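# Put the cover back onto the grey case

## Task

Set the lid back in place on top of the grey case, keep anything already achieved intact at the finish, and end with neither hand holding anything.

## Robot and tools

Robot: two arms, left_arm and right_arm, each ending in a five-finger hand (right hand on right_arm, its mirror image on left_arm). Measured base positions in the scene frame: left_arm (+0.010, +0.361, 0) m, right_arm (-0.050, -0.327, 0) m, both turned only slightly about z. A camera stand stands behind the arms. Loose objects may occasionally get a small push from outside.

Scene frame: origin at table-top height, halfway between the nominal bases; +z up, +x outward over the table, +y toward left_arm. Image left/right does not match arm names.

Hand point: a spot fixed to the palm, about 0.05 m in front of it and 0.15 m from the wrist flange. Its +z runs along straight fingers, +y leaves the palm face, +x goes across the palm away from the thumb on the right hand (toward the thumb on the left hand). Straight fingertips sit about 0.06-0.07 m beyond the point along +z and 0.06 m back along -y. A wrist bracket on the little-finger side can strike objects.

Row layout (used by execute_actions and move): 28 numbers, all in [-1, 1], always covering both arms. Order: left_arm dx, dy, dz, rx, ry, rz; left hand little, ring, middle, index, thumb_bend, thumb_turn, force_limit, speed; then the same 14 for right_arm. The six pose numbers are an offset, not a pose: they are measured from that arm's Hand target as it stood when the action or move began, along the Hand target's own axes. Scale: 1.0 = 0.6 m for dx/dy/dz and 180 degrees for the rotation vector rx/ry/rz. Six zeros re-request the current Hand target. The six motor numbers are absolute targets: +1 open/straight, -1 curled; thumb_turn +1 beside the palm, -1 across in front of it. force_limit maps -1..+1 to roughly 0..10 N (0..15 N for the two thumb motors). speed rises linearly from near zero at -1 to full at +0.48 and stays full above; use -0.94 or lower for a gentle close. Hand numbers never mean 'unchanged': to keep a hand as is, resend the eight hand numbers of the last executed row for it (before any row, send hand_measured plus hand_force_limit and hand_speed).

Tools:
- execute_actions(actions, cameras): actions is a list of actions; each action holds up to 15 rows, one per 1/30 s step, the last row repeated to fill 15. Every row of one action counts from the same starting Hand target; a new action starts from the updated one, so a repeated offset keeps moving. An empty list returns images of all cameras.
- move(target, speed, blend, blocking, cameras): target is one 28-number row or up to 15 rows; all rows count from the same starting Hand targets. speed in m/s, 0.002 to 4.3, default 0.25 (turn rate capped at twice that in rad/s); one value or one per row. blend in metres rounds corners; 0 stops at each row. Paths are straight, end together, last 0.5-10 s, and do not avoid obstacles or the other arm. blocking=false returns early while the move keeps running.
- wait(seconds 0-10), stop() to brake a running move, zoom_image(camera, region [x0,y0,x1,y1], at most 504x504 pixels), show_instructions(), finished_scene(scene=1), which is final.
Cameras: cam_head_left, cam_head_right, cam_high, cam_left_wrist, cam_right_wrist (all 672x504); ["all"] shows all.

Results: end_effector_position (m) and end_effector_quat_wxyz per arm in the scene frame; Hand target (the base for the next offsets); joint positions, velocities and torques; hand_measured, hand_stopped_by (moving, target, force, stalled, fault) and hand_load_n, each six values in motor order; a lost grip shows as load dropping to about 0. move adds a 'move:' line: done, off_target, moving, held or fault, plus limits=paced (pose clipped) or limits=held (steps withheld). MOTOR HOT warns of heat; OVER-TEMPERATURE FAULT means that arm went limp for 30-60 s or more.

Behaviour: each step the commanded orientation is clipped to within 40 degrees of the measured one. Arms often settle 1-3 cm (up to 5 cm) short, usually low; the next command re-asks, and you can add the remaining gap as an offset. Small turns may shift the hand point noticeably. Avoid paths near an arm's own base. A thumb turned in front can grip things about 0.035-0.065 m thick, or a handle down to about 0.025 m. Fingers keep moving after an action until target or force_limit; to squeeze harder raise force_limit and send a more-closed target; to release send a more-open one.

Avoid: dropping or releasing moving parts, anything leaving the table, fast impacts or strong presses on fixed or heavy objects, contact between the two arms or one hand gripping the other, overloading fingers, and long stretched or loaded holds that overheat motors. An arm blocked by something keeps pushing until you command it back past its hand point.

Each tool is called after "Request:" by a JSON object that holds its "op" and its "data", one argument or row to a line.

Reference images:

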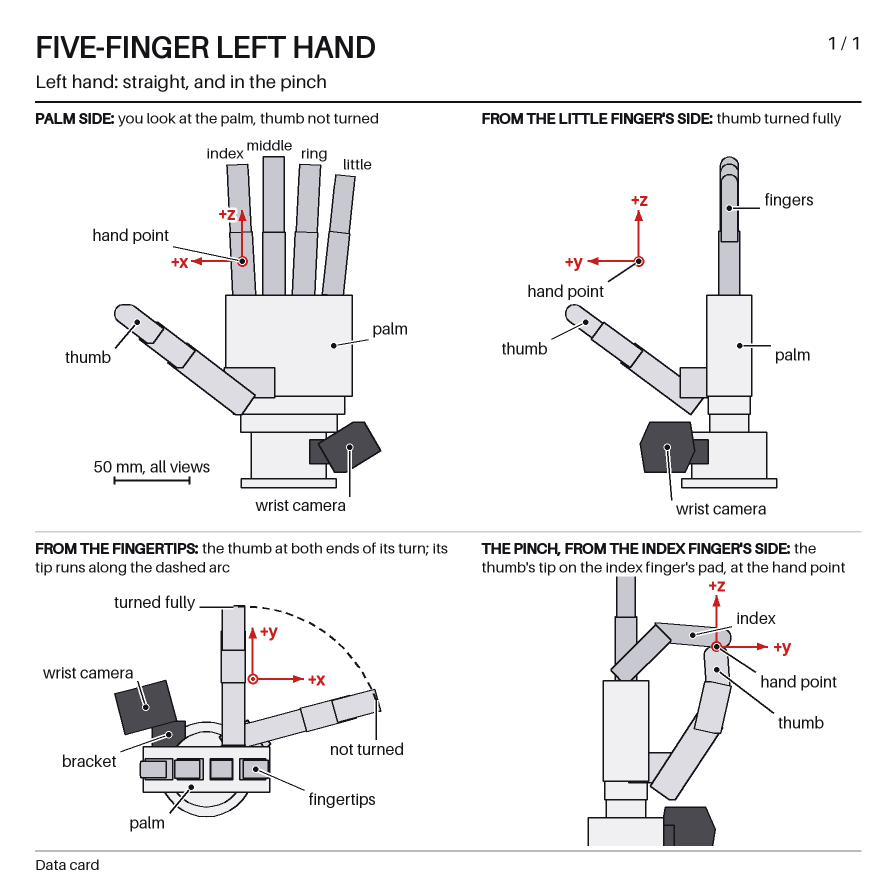

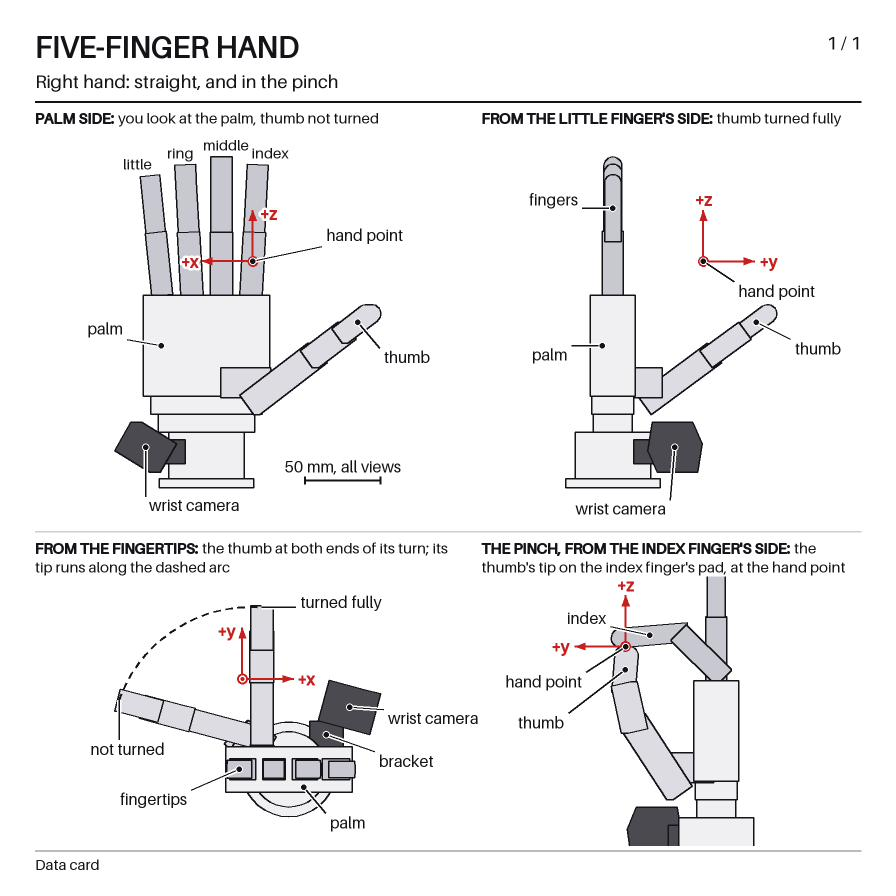

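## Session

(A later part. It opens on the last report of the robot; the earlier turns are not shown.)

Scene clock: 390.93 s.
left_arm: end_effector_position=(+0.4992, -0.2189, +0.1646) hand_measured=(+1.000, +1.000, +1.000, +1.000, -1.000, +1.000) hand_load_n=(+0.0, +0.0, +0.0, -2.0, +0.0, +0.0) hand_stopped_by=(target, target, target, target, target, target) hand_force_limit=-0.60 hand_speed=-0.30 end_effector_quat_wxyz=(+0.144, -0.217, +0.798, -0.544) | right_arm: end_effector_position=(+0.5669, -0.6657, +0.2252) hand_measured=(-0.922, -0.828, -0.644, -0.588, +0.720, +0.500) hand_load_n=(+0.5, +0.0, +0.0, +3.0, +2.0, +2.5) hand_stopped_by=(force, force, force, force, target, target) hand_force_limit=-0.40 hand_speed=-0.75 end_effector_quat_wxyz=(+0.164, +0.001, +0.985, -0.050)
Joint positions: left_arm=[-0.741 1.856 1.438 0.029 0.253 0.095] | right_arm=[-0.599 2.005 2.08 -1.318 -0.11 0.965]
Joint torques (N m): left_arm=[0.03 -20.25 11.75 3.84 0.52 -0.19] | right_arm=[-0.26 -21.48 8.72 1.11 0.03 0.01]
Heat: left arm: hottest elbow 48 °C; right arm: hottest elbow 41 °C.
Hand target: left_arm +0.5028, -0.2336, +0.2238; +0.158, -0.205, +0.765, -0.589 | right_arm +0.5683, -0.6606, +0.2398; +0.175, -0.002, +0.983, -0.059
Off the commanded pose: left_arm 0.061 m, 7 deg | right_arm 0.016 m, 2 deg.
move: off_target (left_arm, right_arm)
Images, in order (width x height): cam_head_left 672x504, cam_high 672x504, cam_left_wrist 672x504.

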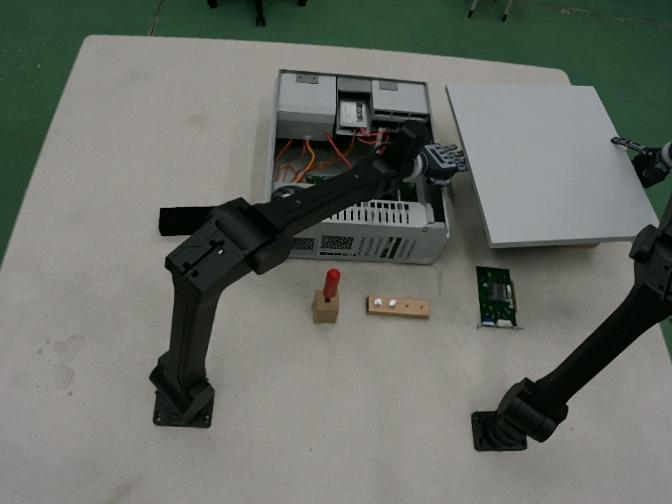

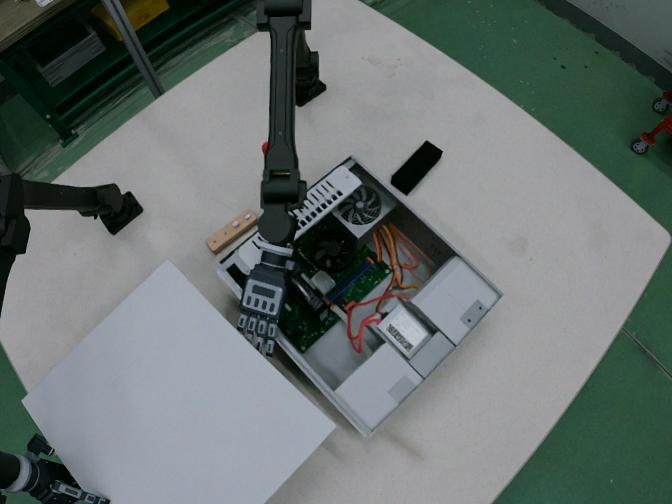

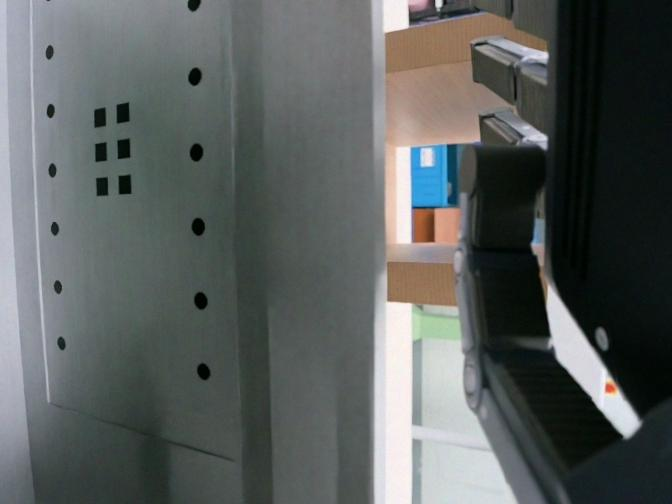

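Request:
{"op": "move", "data": {
  "target": [0.0,-0.065,-0.02,0,0,0,1,1,1,1,-1,1,-0.6,-0.3,0,0,0,0,0,0,-0.95,-0.95,-0.95,-0.9,0.72,0.5,-0.4,-0.75],
  "speed": 0.06,
  "cameras": ["cam_left_wrist","cam_head_left","cam_high"]
}}

Scene clock: 392.50 s.
left_arm: end_effector_position=(+0.4915, -0.2117, +0.1820) hand_measured=(+1.000, +1.000, +1.000, +1.000, -1.000, +1.000) hand_load_n=(+0.0, +0.0, +0.0, -2.5, +0.0, +0.0) hand_stopped_by=(target, target, target, target, target, target) hand_force_limit=-0.60 hand_speed=-0.30 end_effector_quat_wxyz=(+0.141, -0.219, +0.801, -0.540) | right_arm: end_effector_position=(+0.5670, -0.6658, +0.2255) hand_measured=(-0.922, -0.828, -0.644, -0.588, +0.722, +0.500) hand_load_n=(+0.0, +0.0, +0.0, +3.5, +3.0, +3.5) hand_stopped_by=(force, force, force, force, target, target) hand_force_limit=-0.40 hand_speed=-0.75 end_effector_quat_wxyz=(+0.164, +0.003, +0.985, -0.050)
Joint positions: left_arm=[-0.741 1.815 1.435 -0.021 0.254 0.095] | right_arm=[-0.599 2.005 2.08 -1.318 -0.11 0.968]
Joint torques (N m): left_arm=[-0.56 -19.6 16.27 2.28 0.46 -0.24] | right_arm=[-0.26 -21.48 8.72 1.1 0.03 -0.02]
Heat: left arm: hottest elbow 48 °C; right arm: hottest elbow 41 °C.
Hand target: left_arm +0.5019, -0.2322, +0.2649; +0.158, -0.205, +0.765, -0.589 | right_arm +0.5683, -0.6606, +0.2398; +0.175, -0.002, +0.983, -0.059
Off the commanded pose: left_arm 0.086 m, 7 deg | right_arm 0.015 m, 2 deg.
move: off_target (left_arm, right_arm)
Images, in order (width x height): cam_head_left 672x504, cam_high 672x504, cam_left_wrist 672x504.

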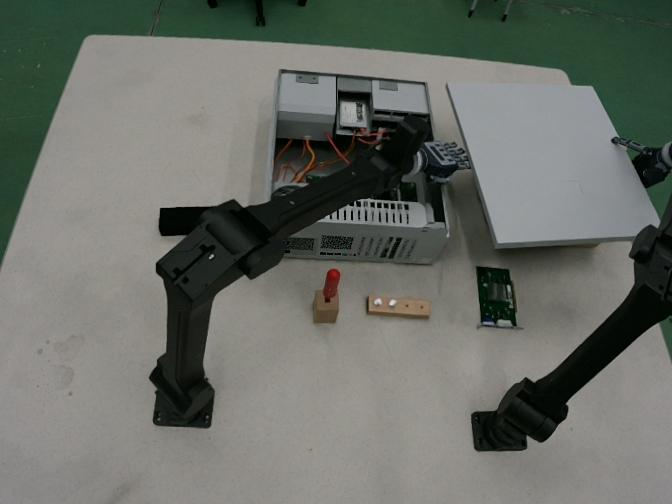

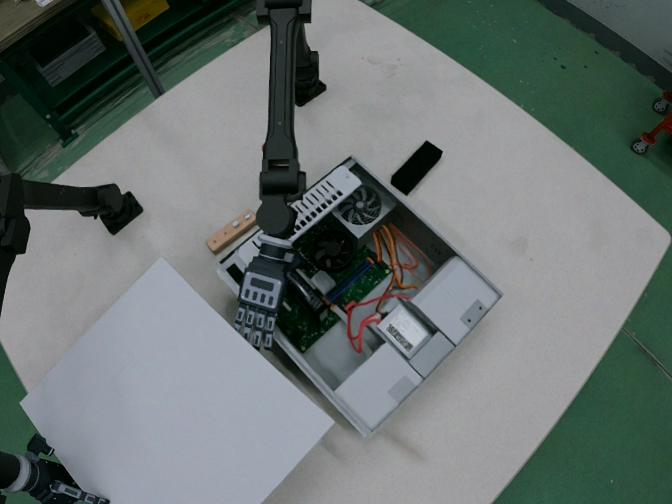

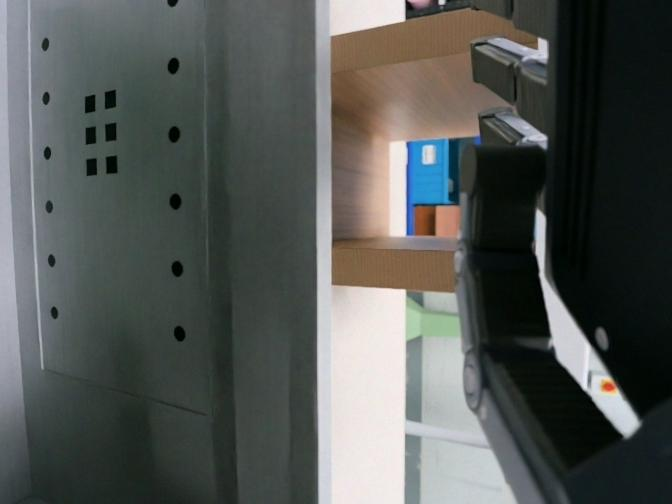

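Request:
{"op": "move", "data": {
  "target": [0.0,-0.065,-0.005,0,0,0,1,1,1,1,-1,1,-0.6,-0.3,0,0,0,0,0,0,-0.95,-0.95,-0.95,-0.9,0.72,0.5,-0.4,-0.75],
  "speed": 0.06,
  "cameras": ["cam_left_wrist","cam_head_left","cam_high"]
}}

Request:
{"op": "zoom_image", "data": {
  "camera": "cam_head_left",
  "region": [380, 60, 560, 260]
}}

Scene clock: 394.27 s.
left_arm: end_effector_position=(+0.4931, -0.2132, +0.2145) hand_measured=(+1.000, +1.000, +1.000, +1.000, -1.000, +1.000) hand_load_n=(+0.0, +0.0, +0.0, -3.0, +0.0, +0.0) hand_stopped_by=(target, target, target, target, target, target) hand_force_limit=-0.60 hand_speed=-0.30 end_effector_quat_wxyz=(+0.139, -0.220, +0.803, -0.536) | right_arm: end_effector_position=(+0.5677, -0.6666, +0.2278) hand_measured=(-0.922, -0.828, -0.644, -0.588, +0.720, +0.500) hand_load_n=(+0.0, +0.0, +0.0, +0.5, +0.5, +1.5) hand_stopped_by=(force, force, force, force, target, target) hand_force_limit=-0.40 hand_speed=-0.75 end_effector_quat_wxyz=(+0.167, +0.006, +0.985, -0.052)
Joint positions: left_arm=[-0.741 1.795 1.502 -0.119 0.254 0.095] | right_arm=[-0.599 2.002 2.08 -1.315 -0.108 0.974]
Joint torques (N m): left_arm=[-1.2 -18.84 18.11 2.17 0.35 -0.23] | right_arm=[-0.21 -21.19 8.75 0.94 -0.05 -0.09]
Heat: left arm: hottest elbow 48 °C; right arm: hottest elbow 41 °C.
Hand target: left_arm +0.5054, -0.2383, +0.3031; +0.158, -0.205, +0.765, -0.589 | right_arm +0.5683, -0.6606, +0.2398; +0.174, -0.002, +0.983, -0.059
Off the commanded pose: left_arm 0.093 m, 8 deg | right_arm 0.013 m, 2 deg.
move: off_target (left_arm, right_arm)
Images, in order (width x height): cam_head_left 672x504, cam_high 672x504, cam_left_wrist 672x504.

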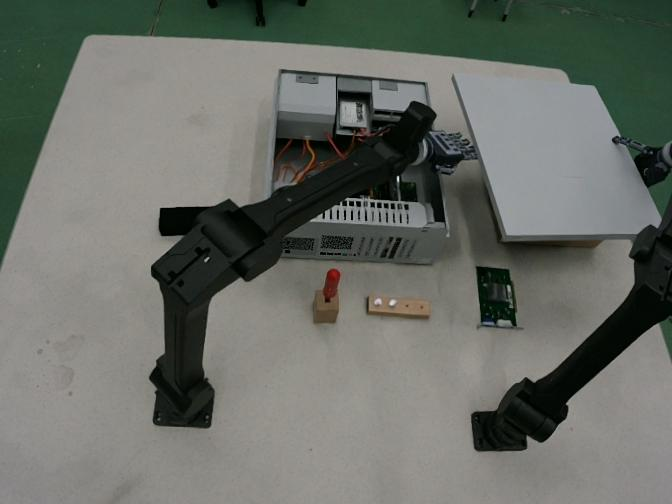

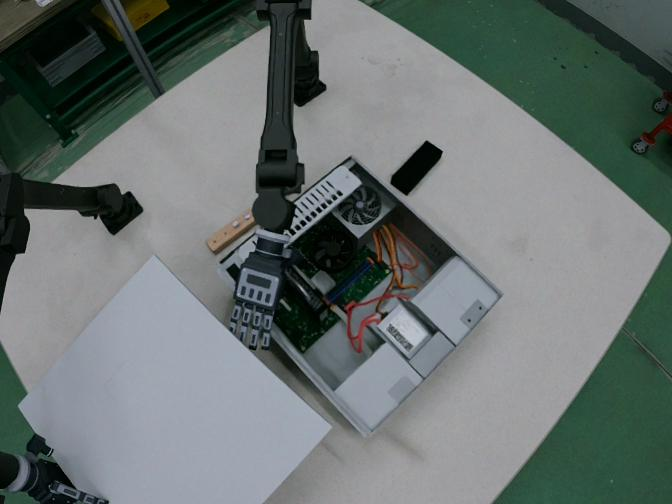

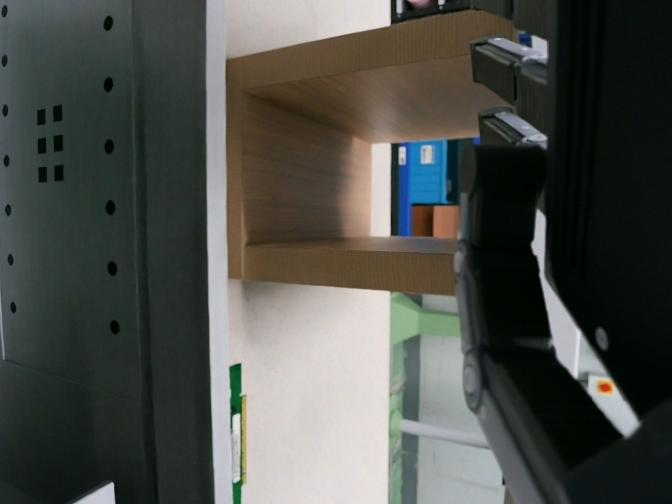

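Scaled by 2.520 from the camera's 672x504 image, which has a finer 960x720 frame.

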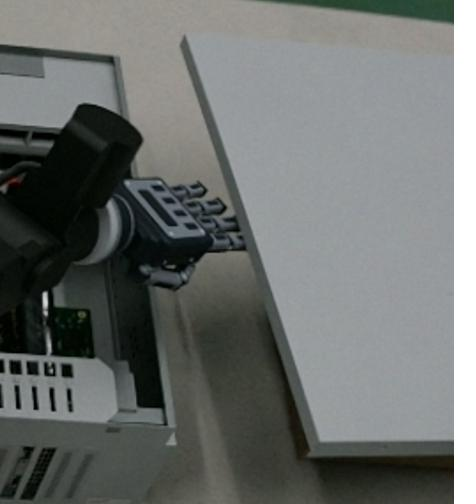

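Request:
{"op": "move", "data": {
  "target": [0.0,-0.0483,-0.0127,0,0,0,1,1,1,1,-1,1,-0.6,-0.3,-0.0399,-0.0136,-0.1088,0,0,0,-0.95,-0.95,-0.95,-0.9,0.72,0.5,-0.4,-0.75],
  "speed": 0.06,
  "cameras": ["cam_right_wrist","cam_head_left","cam_high"]
}}

Request:
{"op": "zoom_image", "data": {
  "camera": "cam_head_left",
  "region": [380, 60, 560, 260]
}}

Scene clock: 397.97 s.
left_arm: end_effector_position=(+0.4960, -0.2145, +0.2456) hand_measured=(+1.000, +1.000, +1.000, +1.000, -1.000, +1.000) hand_load_n=(+0.0, +0.0, +0.0, -3.0, +0.0, +0.5) hand_stopped_by=(target, target, target, target, target, target) hand_force_limit=-0.60 hand_speed=-0.30 end_effector_quat_wxyz=(+0.141, -0.221, +0.803, -0.536) | right_arm: end_effector_position=(+0.5545, -0.6640, +0.2545) hand_measured=(-0.922, -0.828, -0.644, -0.588, +0.720, +0.500) hand_load_n=(+0.5, +0.5, +0.0, +2.0, +1.0, +0.5) hand_stopped_by=(force, force, force, force, target, target) hand_force_limit=-0.40 hand_speed=-0.75 end_effector_quat_wxyz=(+0.131, +0.011, +0.991, -0.035)
Joint positions: left_arm=[-0.74 1.781 1.566 -0.195 0.251 0.095] | right_arm=[-0.604 2.042 2.231 -1.505 -0.094 0.974]
Joint torques (N m): left_arm=[-1.38 -18.55 18.44 2.25 0.53 -0.26] | right_arm=[0.03 -21.89 15.35 0.23 -0.62 -0.09]
Heat: left arm: hottest elbow 50 °C; right arm: hottest elbow 42 °C.
Hand target: left_arm +0.5054, -0.2384, +0.3330; +0.158, -0.205, +0.765, -0.589 | right_arm +0.5683, -0.6605, +0.3099; +0.174, -0.002, +0.983, -0.059
Off the commanded pose: left_arm 0.091 m, 8 deg | right_arm 0.057 m, 6 deg.
move: off_target (left_arm, right_arm)
Images, in order (width x height): cam_head_left 672x504, cam_high 672x504, cam_right_wrist 672x504.

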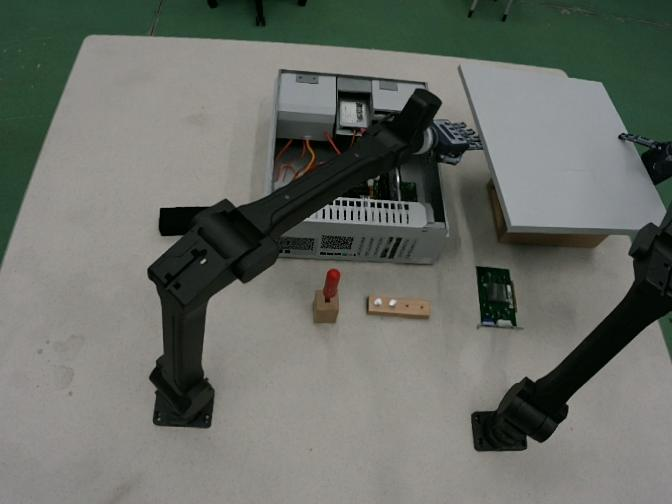

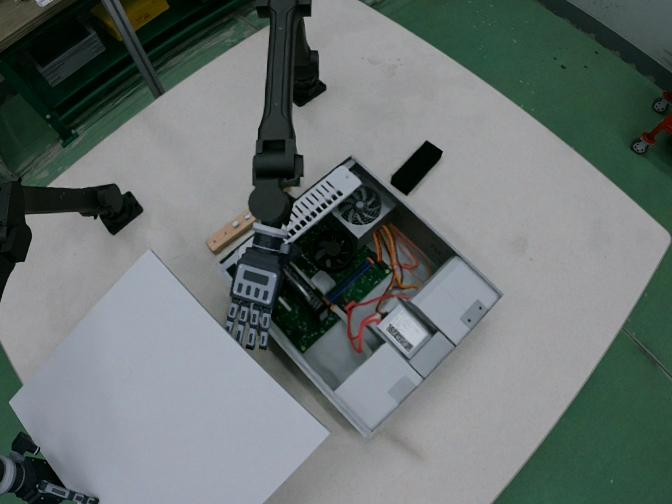

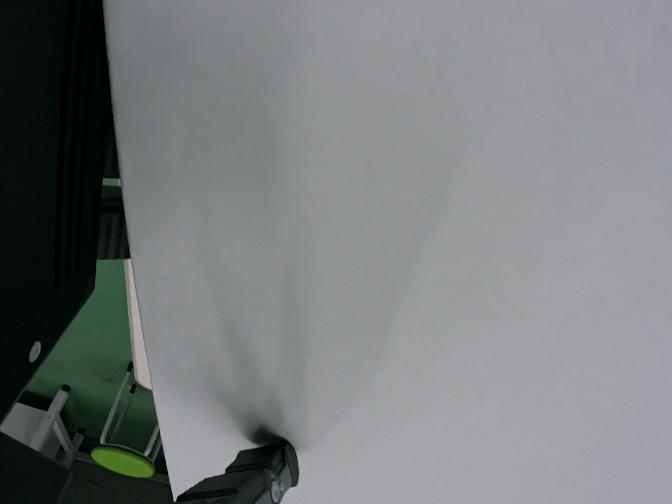

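Scaled by 2.520 from the camera's 672x504 image, which has a finer 960x720 frame.

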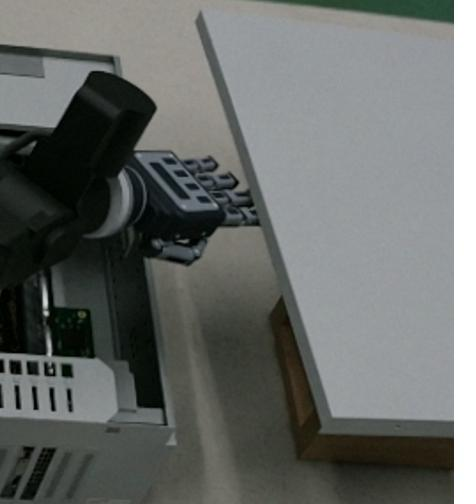

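Request:
{"op": "move", "data": {
  "target": [0.0,-0.02,-0.005,0.07,0,0,1,1,1,1,-1,1,-0.6,-0.3,-0.0171,-0.0058,-0.0466,0,0,0,-0.95,-0.95,-0.95,-0.9,0.72,0.5,-0.4,-0.75],
  "speed": 0.06,
  "cameras": ["cam_right_wrist","cam_head_left","cam_high"]
}}

Request:
{"op": "zoom_image", "data": {
  "camera": "cam_head_left",
  "region": [380, 40, 560, 260]
}}

Scene clock: 401.13 s.
left_arm: end_effector_position=(+0.5043, -0.2319, +0.2848) hand_measured=(+1.000, +1.000, +1.000, +1.000, -1.000, +1.000) hand_load_n=(+0.0, +0.0, +0.0, -2.5, +0.0, +0.0) hand_stopped_by=(target, target, target, target, target, target) hand_force_limit=-0.60 hand_speed=-0.30 end_effector_quat_wxyz=(+0.167, -0.200, +0.734, -0.627) | right_arm: end_effector_position=(+0.5560, -0.6642, +0.2873) hand_measured=(-0.922, -0.828, -0.644, -0.588, +0.722, +0.500) hand_load_n=(+0.0, +0.0, +0.0, +2.0, +2.0, -0.5) hand_stopped_by=(force, force, force, force, target, target) hand_force_limit=-0.40 hand_speed=-0.75 end_effector_quat_wxyz=(+0.131, +0.011, +0.991, -0.033)
Joint positions: left_arm=[-0.74 1.76 1.488 0.109 0.269 0.038] | right_arm=[-0.604 2.085 2.391 -1.624 -0.098 0.974]
Joint torques (N m): left_arm=[-0.67 -18.49 12.71 4.21 0.39 -0.27] | right_arm=[0.03 -21.6 15.47 0.43 -0.47 -0.09]
Heat: left arm: hottest elbow 50 °C; right arm: hottest elbow 43 °C.
Hand target: left_arm +0.5054, -0.2385, +0.3455; +0.180, -0.186, +0.696, -0.670 | right_arm +0.5682, -0.6605, +0.3398; +0.174, -0.002, +0.983, -0.059
Off the commanded pose: left_arm 0.061 m, 7 deg | right_arm 0.054 m, 6 deg.
move: off_target (left_arm, right_arm)
Images, in order (width x height): cam_head_left 672x504, cam_high 672x504, cam_right_wrist 672x504.

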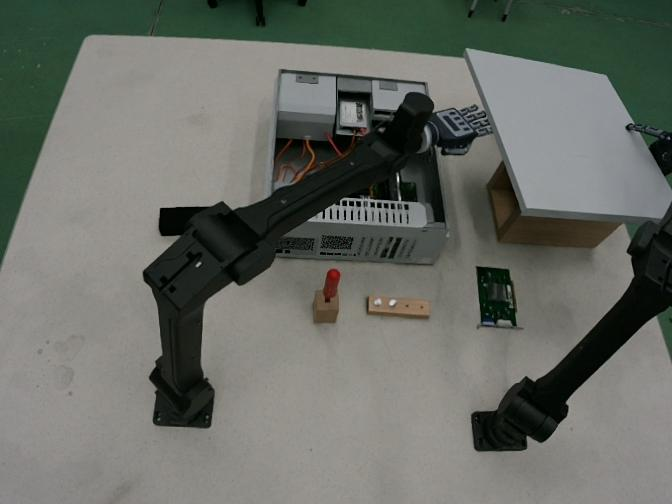

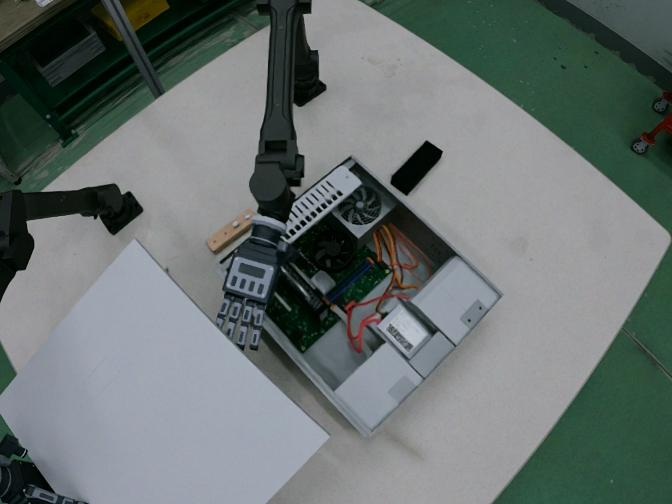

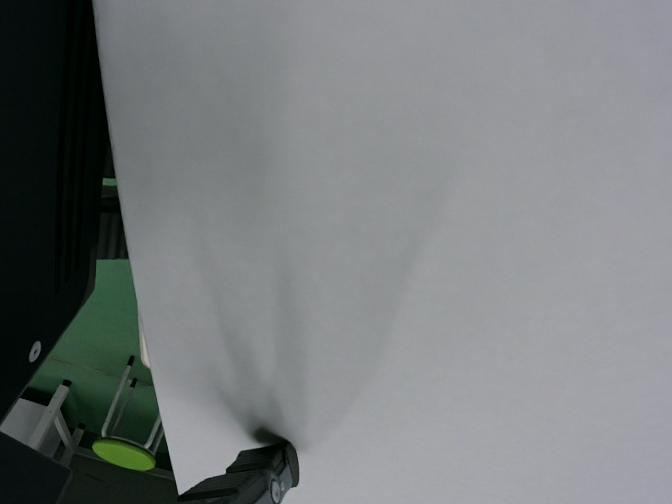

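Scaled by 2.291 from the camera's 672x504 image, which has a finer 960x720 frame.

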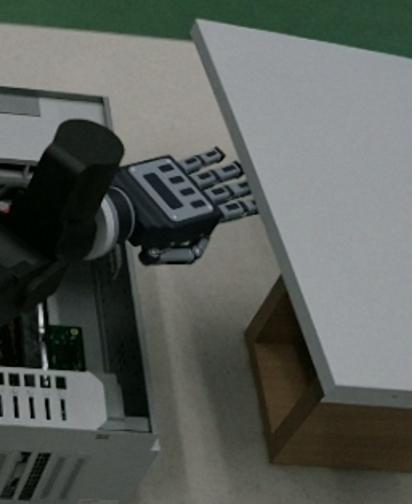

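Request:
{"op": "move", "data": {
  "target": [-0.105,0.005,-0.1318,0,0,0,1,1,1,1,-1,1,-0.6,-0.3,-0.0284,0.199,-0.0145,0,0,0,-0.95,-0.95,-0.95,-0.9,0.72,0.5,-0.4,-0.75],
  "speed": 0.08,
  "cameras": ["cam_right_wrist","cam_head_left","cam_high"]
}}

Request:
{"op": "zoom_image", "data": {
  "camera": "cam_head_left",
  "region": [360, 40, 540, 260]
}}

Scene clock: 404.53 s.
left_arm: end_effector_position=(+0.5197, -0.1337, +0.2886) hand_measured=(+1.000, +1.000, +1.000, +1.000, -1.000, +1.000) hand_load_n=(+0.0, +0.0, +0.0, -1.5, +0.0, +0.0) hand_stopped_by=(target, target, target, target, target, target) hand_force_limit=-0.60 hand_speed=-0.30 end_effector_quat_wxyz=(+0.161, -0.207, +0.729, -0.632) | right_arm: end_effector_position=(+0.5815, -0.5519, +0.3013) hand_measured=(-0.922, -0.828, -0.644, -0.588, +0.722, +0.500) hand_load_n=(+0.0, +0.0, +0.0, +2.0, +2.0, +2.0) hand_stopped_by=(force, force, force, force, target, target) hand_force_limit=-0.40 hand_speed=-0.75 end_effector_quat_wxyz=(+0.140, +0.001, +0.989, -0.046)
Joint positions: left_arm=[-0.589 1.63 1.321 0.146 0.418 0.038] | right_arm=[-0.427 1.928 2.175 -1.525 -0.04 1.125]
Joint torques (N m): left_arm=[-0.67 -17.38 12.37 3.79 0.42 -0.16] | right_arm=[0.26 -22.18 9.66 1.33 -0.2 0.1]
Heat: left arm: hottest elbow 50 °C; right arm: hottest elbow 42 °C.
Hand target: left_arm +0.5203, -0.1385, +0.3456; +0.180, -0.186, +0.696, -0.670 | right_arm +0.5833, -0.5407, +0.3398; +0.175, -0.002, +0.983, -0.059
Off the commanded pose: left_arm 0.057 m, 7 deg | right_arm 0.040 m, 4 deg.
move: off_target (left_arm, right_arm)
Images, in order (width x height): cam_head_left 672x504, cam_high 672x504, cam_right_wrist 672x504.

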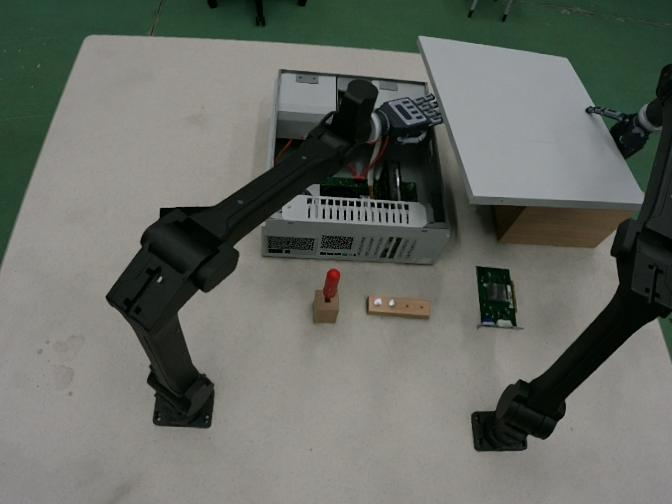

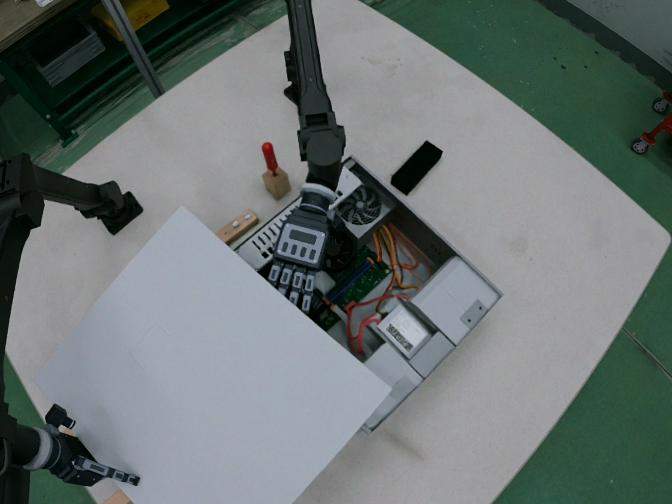

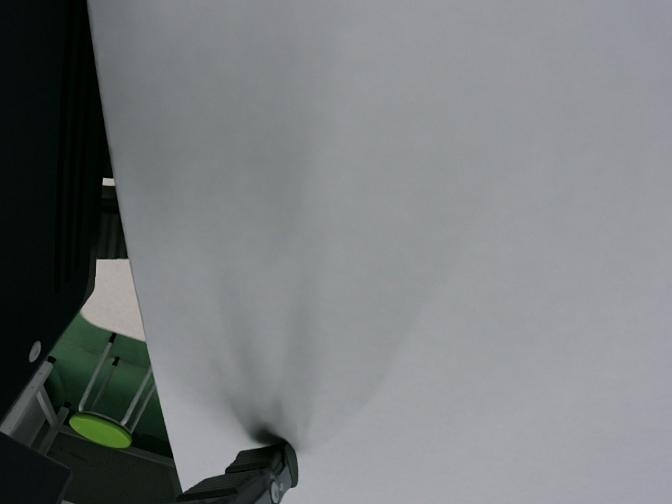

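Scaled by 2.291 from the camera's 672x504 image, which has a finer 960x720 frame.

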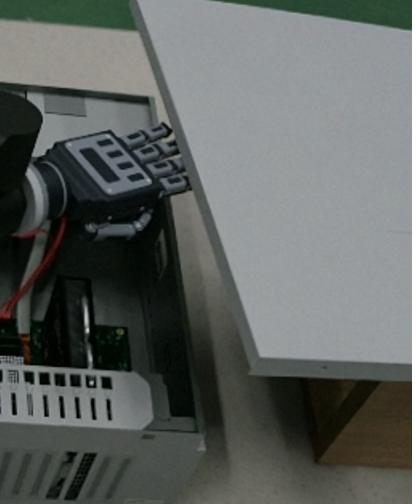

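Request:
{"op": "move", "data": {
  "target": [-0.1289,0.006,-0.1565,0,0,0,1,1,1,1,-1,1,-0.6,-0.3,-0.0363,0.1992,-0.0117,0,0,0,-0.95,-0.95,-0.95,-0.9,0.72,0.5,-0.4,-0.75],
  "speed": 0.08,
  "cameras": ["cam_right_wrist","cam_head_left","cam_high"]
}}

Request:
{"op": "zoom_image", "data": {
  "camera": "cam_head_left",
  "region": [300, 20, 500, 260]
}}

Scene clock: 407.13 s.
left_arm: end_effector_position=(+0.5401, -0.0147, +0.2956) hand_measured=(+1.000, +1.000, +1.000, +1.000, -1.000, +1.000) hand_load_n=(+0.0, +0.0, +0.0, -1.5, +0.0, +0.0) hand_stopped_by=(target, target, target, target, target, target) hand_force_limit=-0.60 hand_speed=-0.30 end_effector_quat_wxyz=(+0.154, -0.217, +0.720, -0.641) | right_arm: end_effector_position=(+0.6019, -0.4305, +0.3014) hand_measured=(-0.922, -0.828, -0.644, -0.588, +0.722, +0.500) hand_load_n=(+0.0, +0.0, +0.0, +3.0, +3.0, +3.0) hand_stopped_by=(force, force, force, force, target, target) hand_force_limit=-0.40 hand_speed=-0.75 end_effector_quat_wxyz=(+0.136, -0.003, +0.989, -0.051)
Joint positions: left_arm=[-0.37 1.524 1.203 0.157 0.635 0.041] | right_arm=[-0.22 1.856 2.071 -1.495 0.032 1.311]
Joint torques (N m): left_arm=[-0.44 -15.38 12.42 3.97 0.5 -0.12] | right_arm=[0.26 -21.3 9.84 1.48 -0.04 0.13]
Heat: left arm: hottest elbow 50 °C; right arm: hottest elbow 42 °C.
Hand target: left_arm +0.5405, -0.0185, +0.3457; +0.180, -0.186, +0.696, -0.670 | right_arm +0.6032, -0.4206, +0.3401; +0.175, -0.002, +0.983, -0.059
Off the commanded pose: left_arm 0.050 m, 6 deg | right_arm 0.040 m, 5 deg.
move: off_target (left_arm, right_arm)
Images, in order (width x height): cam_head_left 672x504, cam_high 672x504, cam_right_wrist 672x504.

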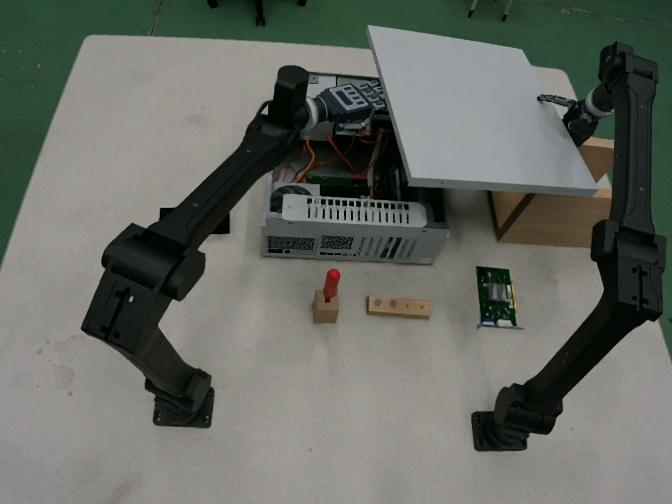

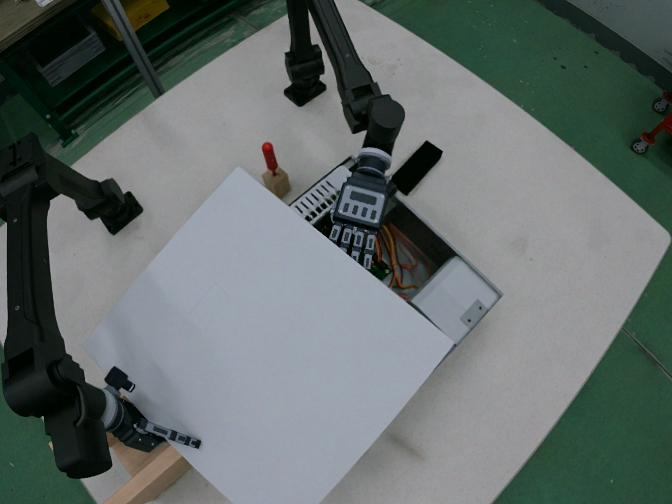

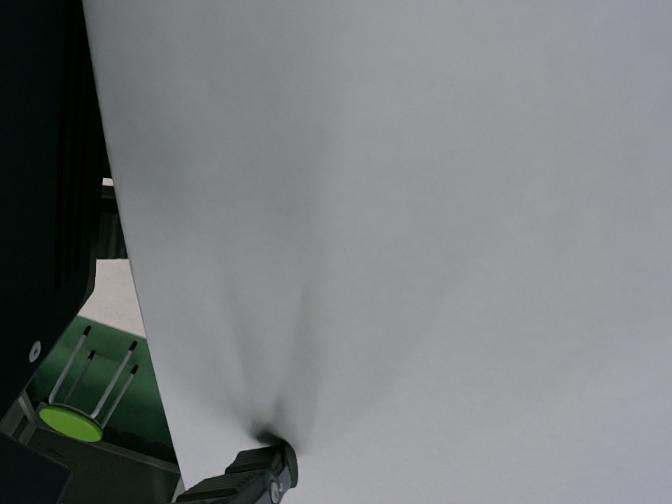

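Scaled by 2.100 from the camera's 672x504 image, which has a finer 960x720 frame.

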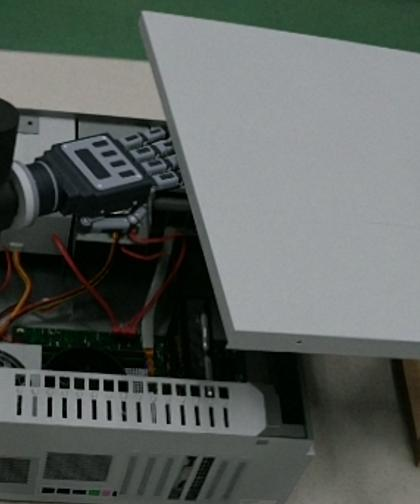

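Request:
{"op": "execute_actions", "data": {
  "actions": [],
  "cameras": ["all"]
}}

Scene clock: 409.23 s.
left_arm: end_effector_position=(+0.5401, -0.0147, +0.2954) hand_measured=(+1.000, +1.000, +1.000, +1.000, -1.000, +1.000) hand_load_n=(+0.0, +0.0, -0.5, -1.5, +0.0, -0.5) hand_stopped_by=(target, target, target, target, target, target) hand_force_limit=-0.60 hand_speed=-0.30 end_effector_quat_wxyz=(+0.154, -0.217, +0.720, -0.641) | right_arm: end_effector_position=(+0.6019, -0.4305, +0.3014) hand_measured=(-0.922, -0.828, -0.644, -0.588, +0.722, +0.500) hand_load_n=(+0.0, +0.0, +0.0, +2.5, +2.5, +3.0) hand_stopped_by=(force, force, force, force, target, target) hand_force_limit=-0.40 hand_speed=-0.75 end_effector_quat_wxyz=(+0.136, -0.003, +0.989, -0.051)
Joint positions: left_arm=[-0.37 1.524 1.203 0.157 0.635 0.041] | right_arm=[-0.22 1.856 2.071 -1.495 0.032 1.311]
Joint velocities: within noise
Joint torques (N m): left_arm=[-0.91 -15.79 12.29 3.67 0.5 -0.1] | right_arm=[0.26 -21.3 9.88 1.48 -0.03 0.14]
Heat: left arm: hottest elbow 50 °C; right arm: hottest elbow 42 °C.
Hand target: left_arm +0.5405, -0.0185, +0.3457; +0.180, -0.186, +0.696, -0.670 | right_arm +0.6032, -0.4206, +0.3401; +0.175, -0.002, +0.983, -0.059
Off the commanded pose: left_arm 0.050 m, 6 deg | right_arm 0.040 m, 5 deg.

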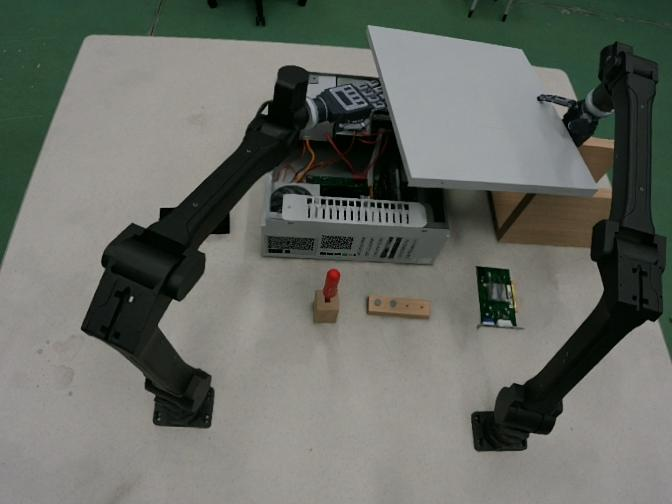

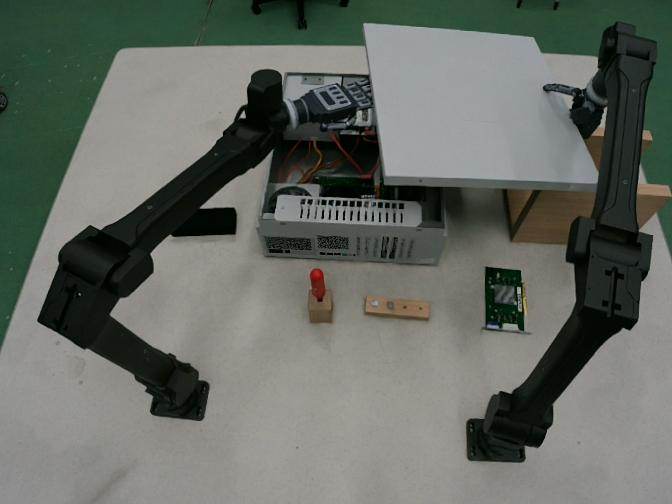

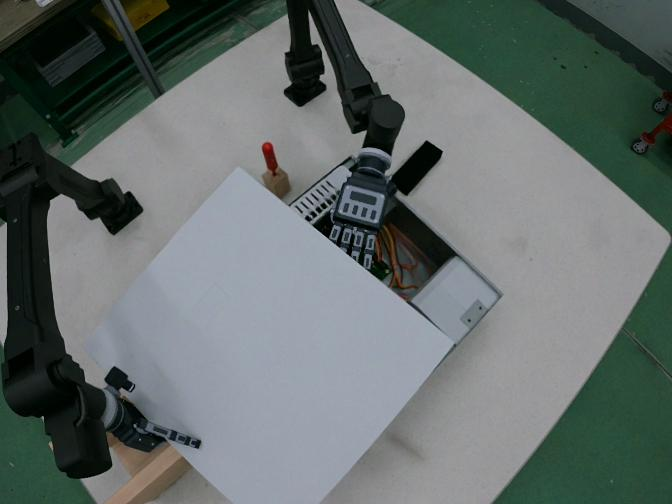

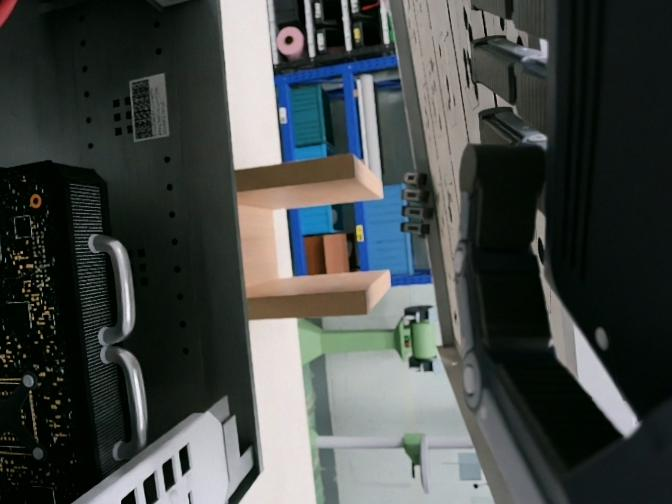

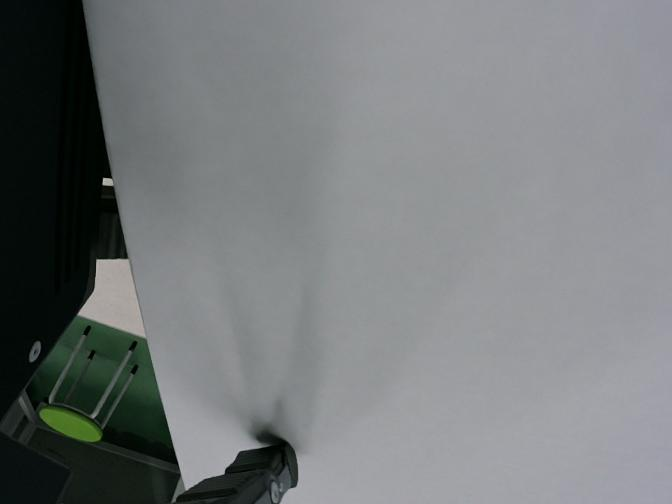

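Request:
{"op": "move", "data": {
  "target": [-0.1289,0.006,-0.1565,0,0,0,1,1,1,1,-1,1,-0.6,-0.3,-0.0206,0.1988,-0.0174,0,0,0,-0.95,-0.95,-0.95,-0.9,0.72,0.5,-0.4,-0.75],
  "speed": 0.08,
  "cameras": ["all"]
}}

Scene clock: 412.63 s.
left_arm: end_effector_position=(+0.5612, +0.1035, +0.3035) hand_measured=(+1.000, +1.000, +1.000, +1.000, -1.000, +1.000) hand_load_n=(+0.0, -0.5, -0.5, -2.0, +0.0, +0.0) hand_stopped_by=(target, target, target, target, target, target) hand_force_limit=-0.60 hand_speed=-0.30 end_effector_quat_wxyz=(+0.152, -0.217, +0.710, -0.652) | right_arm: end_effector_position=(+0.6144, -0.3102, +0.3027) hand_measured=(-0.922, -0.828, -0.644, -0.588, +0.722, +0.500) hand_load_n=(+0.0, +0.0, +0.0, +2.5, +3.0, +4.0) hand_stopped_by=(force, force, force, force, target, target) hand_force_limit=-0.40 hand_speed=-0.75 end_effector_quat_wxyz=(+0.141, -0.002, +0.988, -0.059)
Joint positions: left_arm=[-0.127 1.488 1.168 0.157 0.879 0.059] | right_arm=[-0.008 1.834 2.042 -1.491 0.106 1.516]
Joint torques (N m): left_arm=[-0.73 -14.62 11.82 3.11 0.56 -0.07] | right_arm=[0.21 -20.31 10.67 0.92 0.1 0.08]
Heat: left arm: hottest elbow 49 °C; right arm: hottest elbow 42 °C.
Hand target: left_arm +0.5605, +0.1015, +0.3458; +0.180, -0.186, +0.696, -0.670 | right_arm +0.6132, -0.3007, +0.3399; +0.174, -0.002, +0.983, -0.059
Off the commanded pose: left_arm 0.042 m, 5 deg | right_arm 0.039 m, 4 deg.
move: off_target (left_arm, right_arm)

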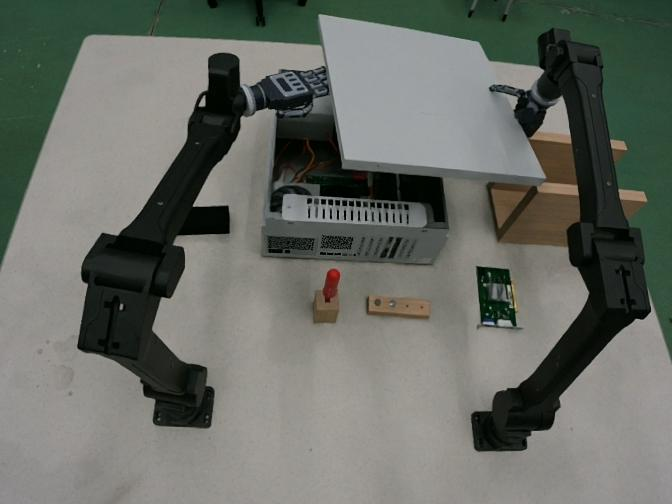

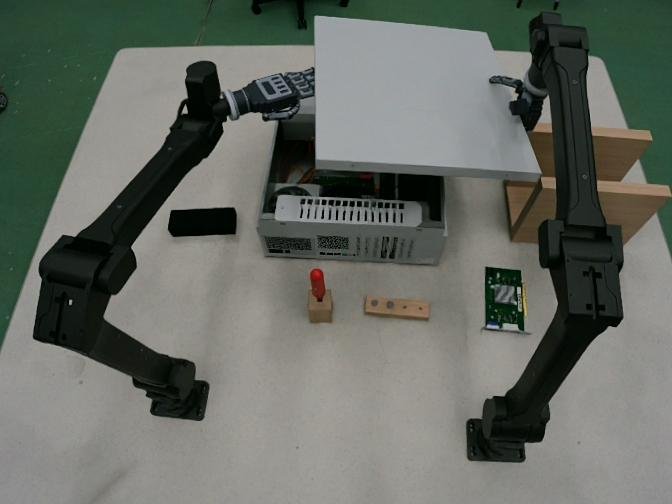

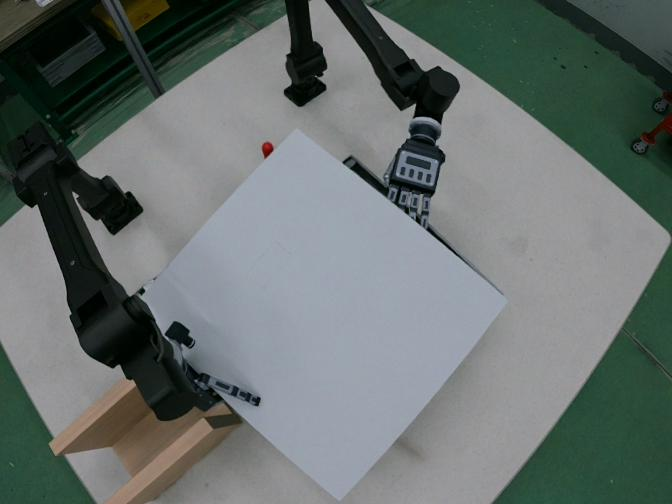

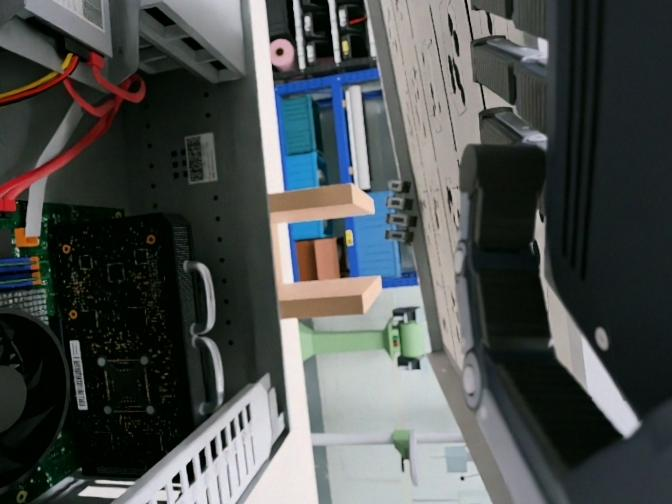

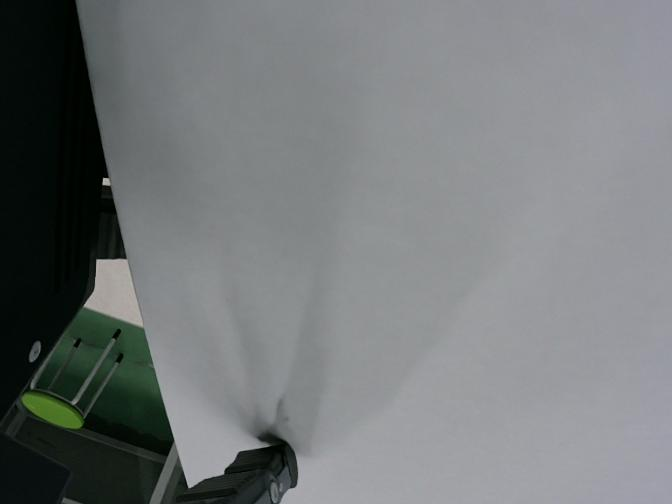

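Request:
{"op": "zoom_image", "data": {
  "camera": "cam_head_left",
  "region": [240, 0, 580, 270]
}}

Request:
{"op": "zoom_image", "data": {
  "camera": "cam_head_right",
  "region": [240, 0, 580, 270]
}}

Scaled by 1.482 from the camera's 672x504 image, which has a finer 960x720 frame.

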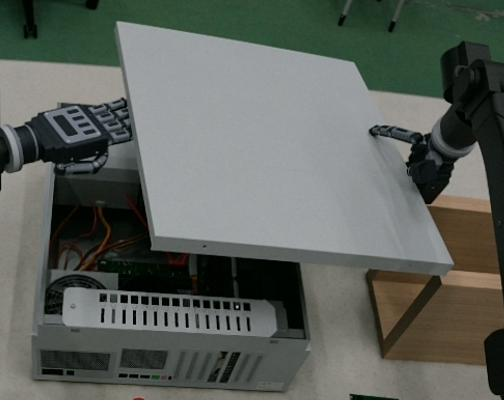

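Scaled by 1.482 from the camera's 672x504 image, which has a finer 960x720 frame.

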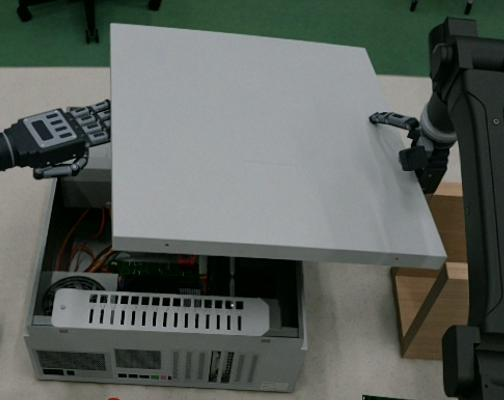

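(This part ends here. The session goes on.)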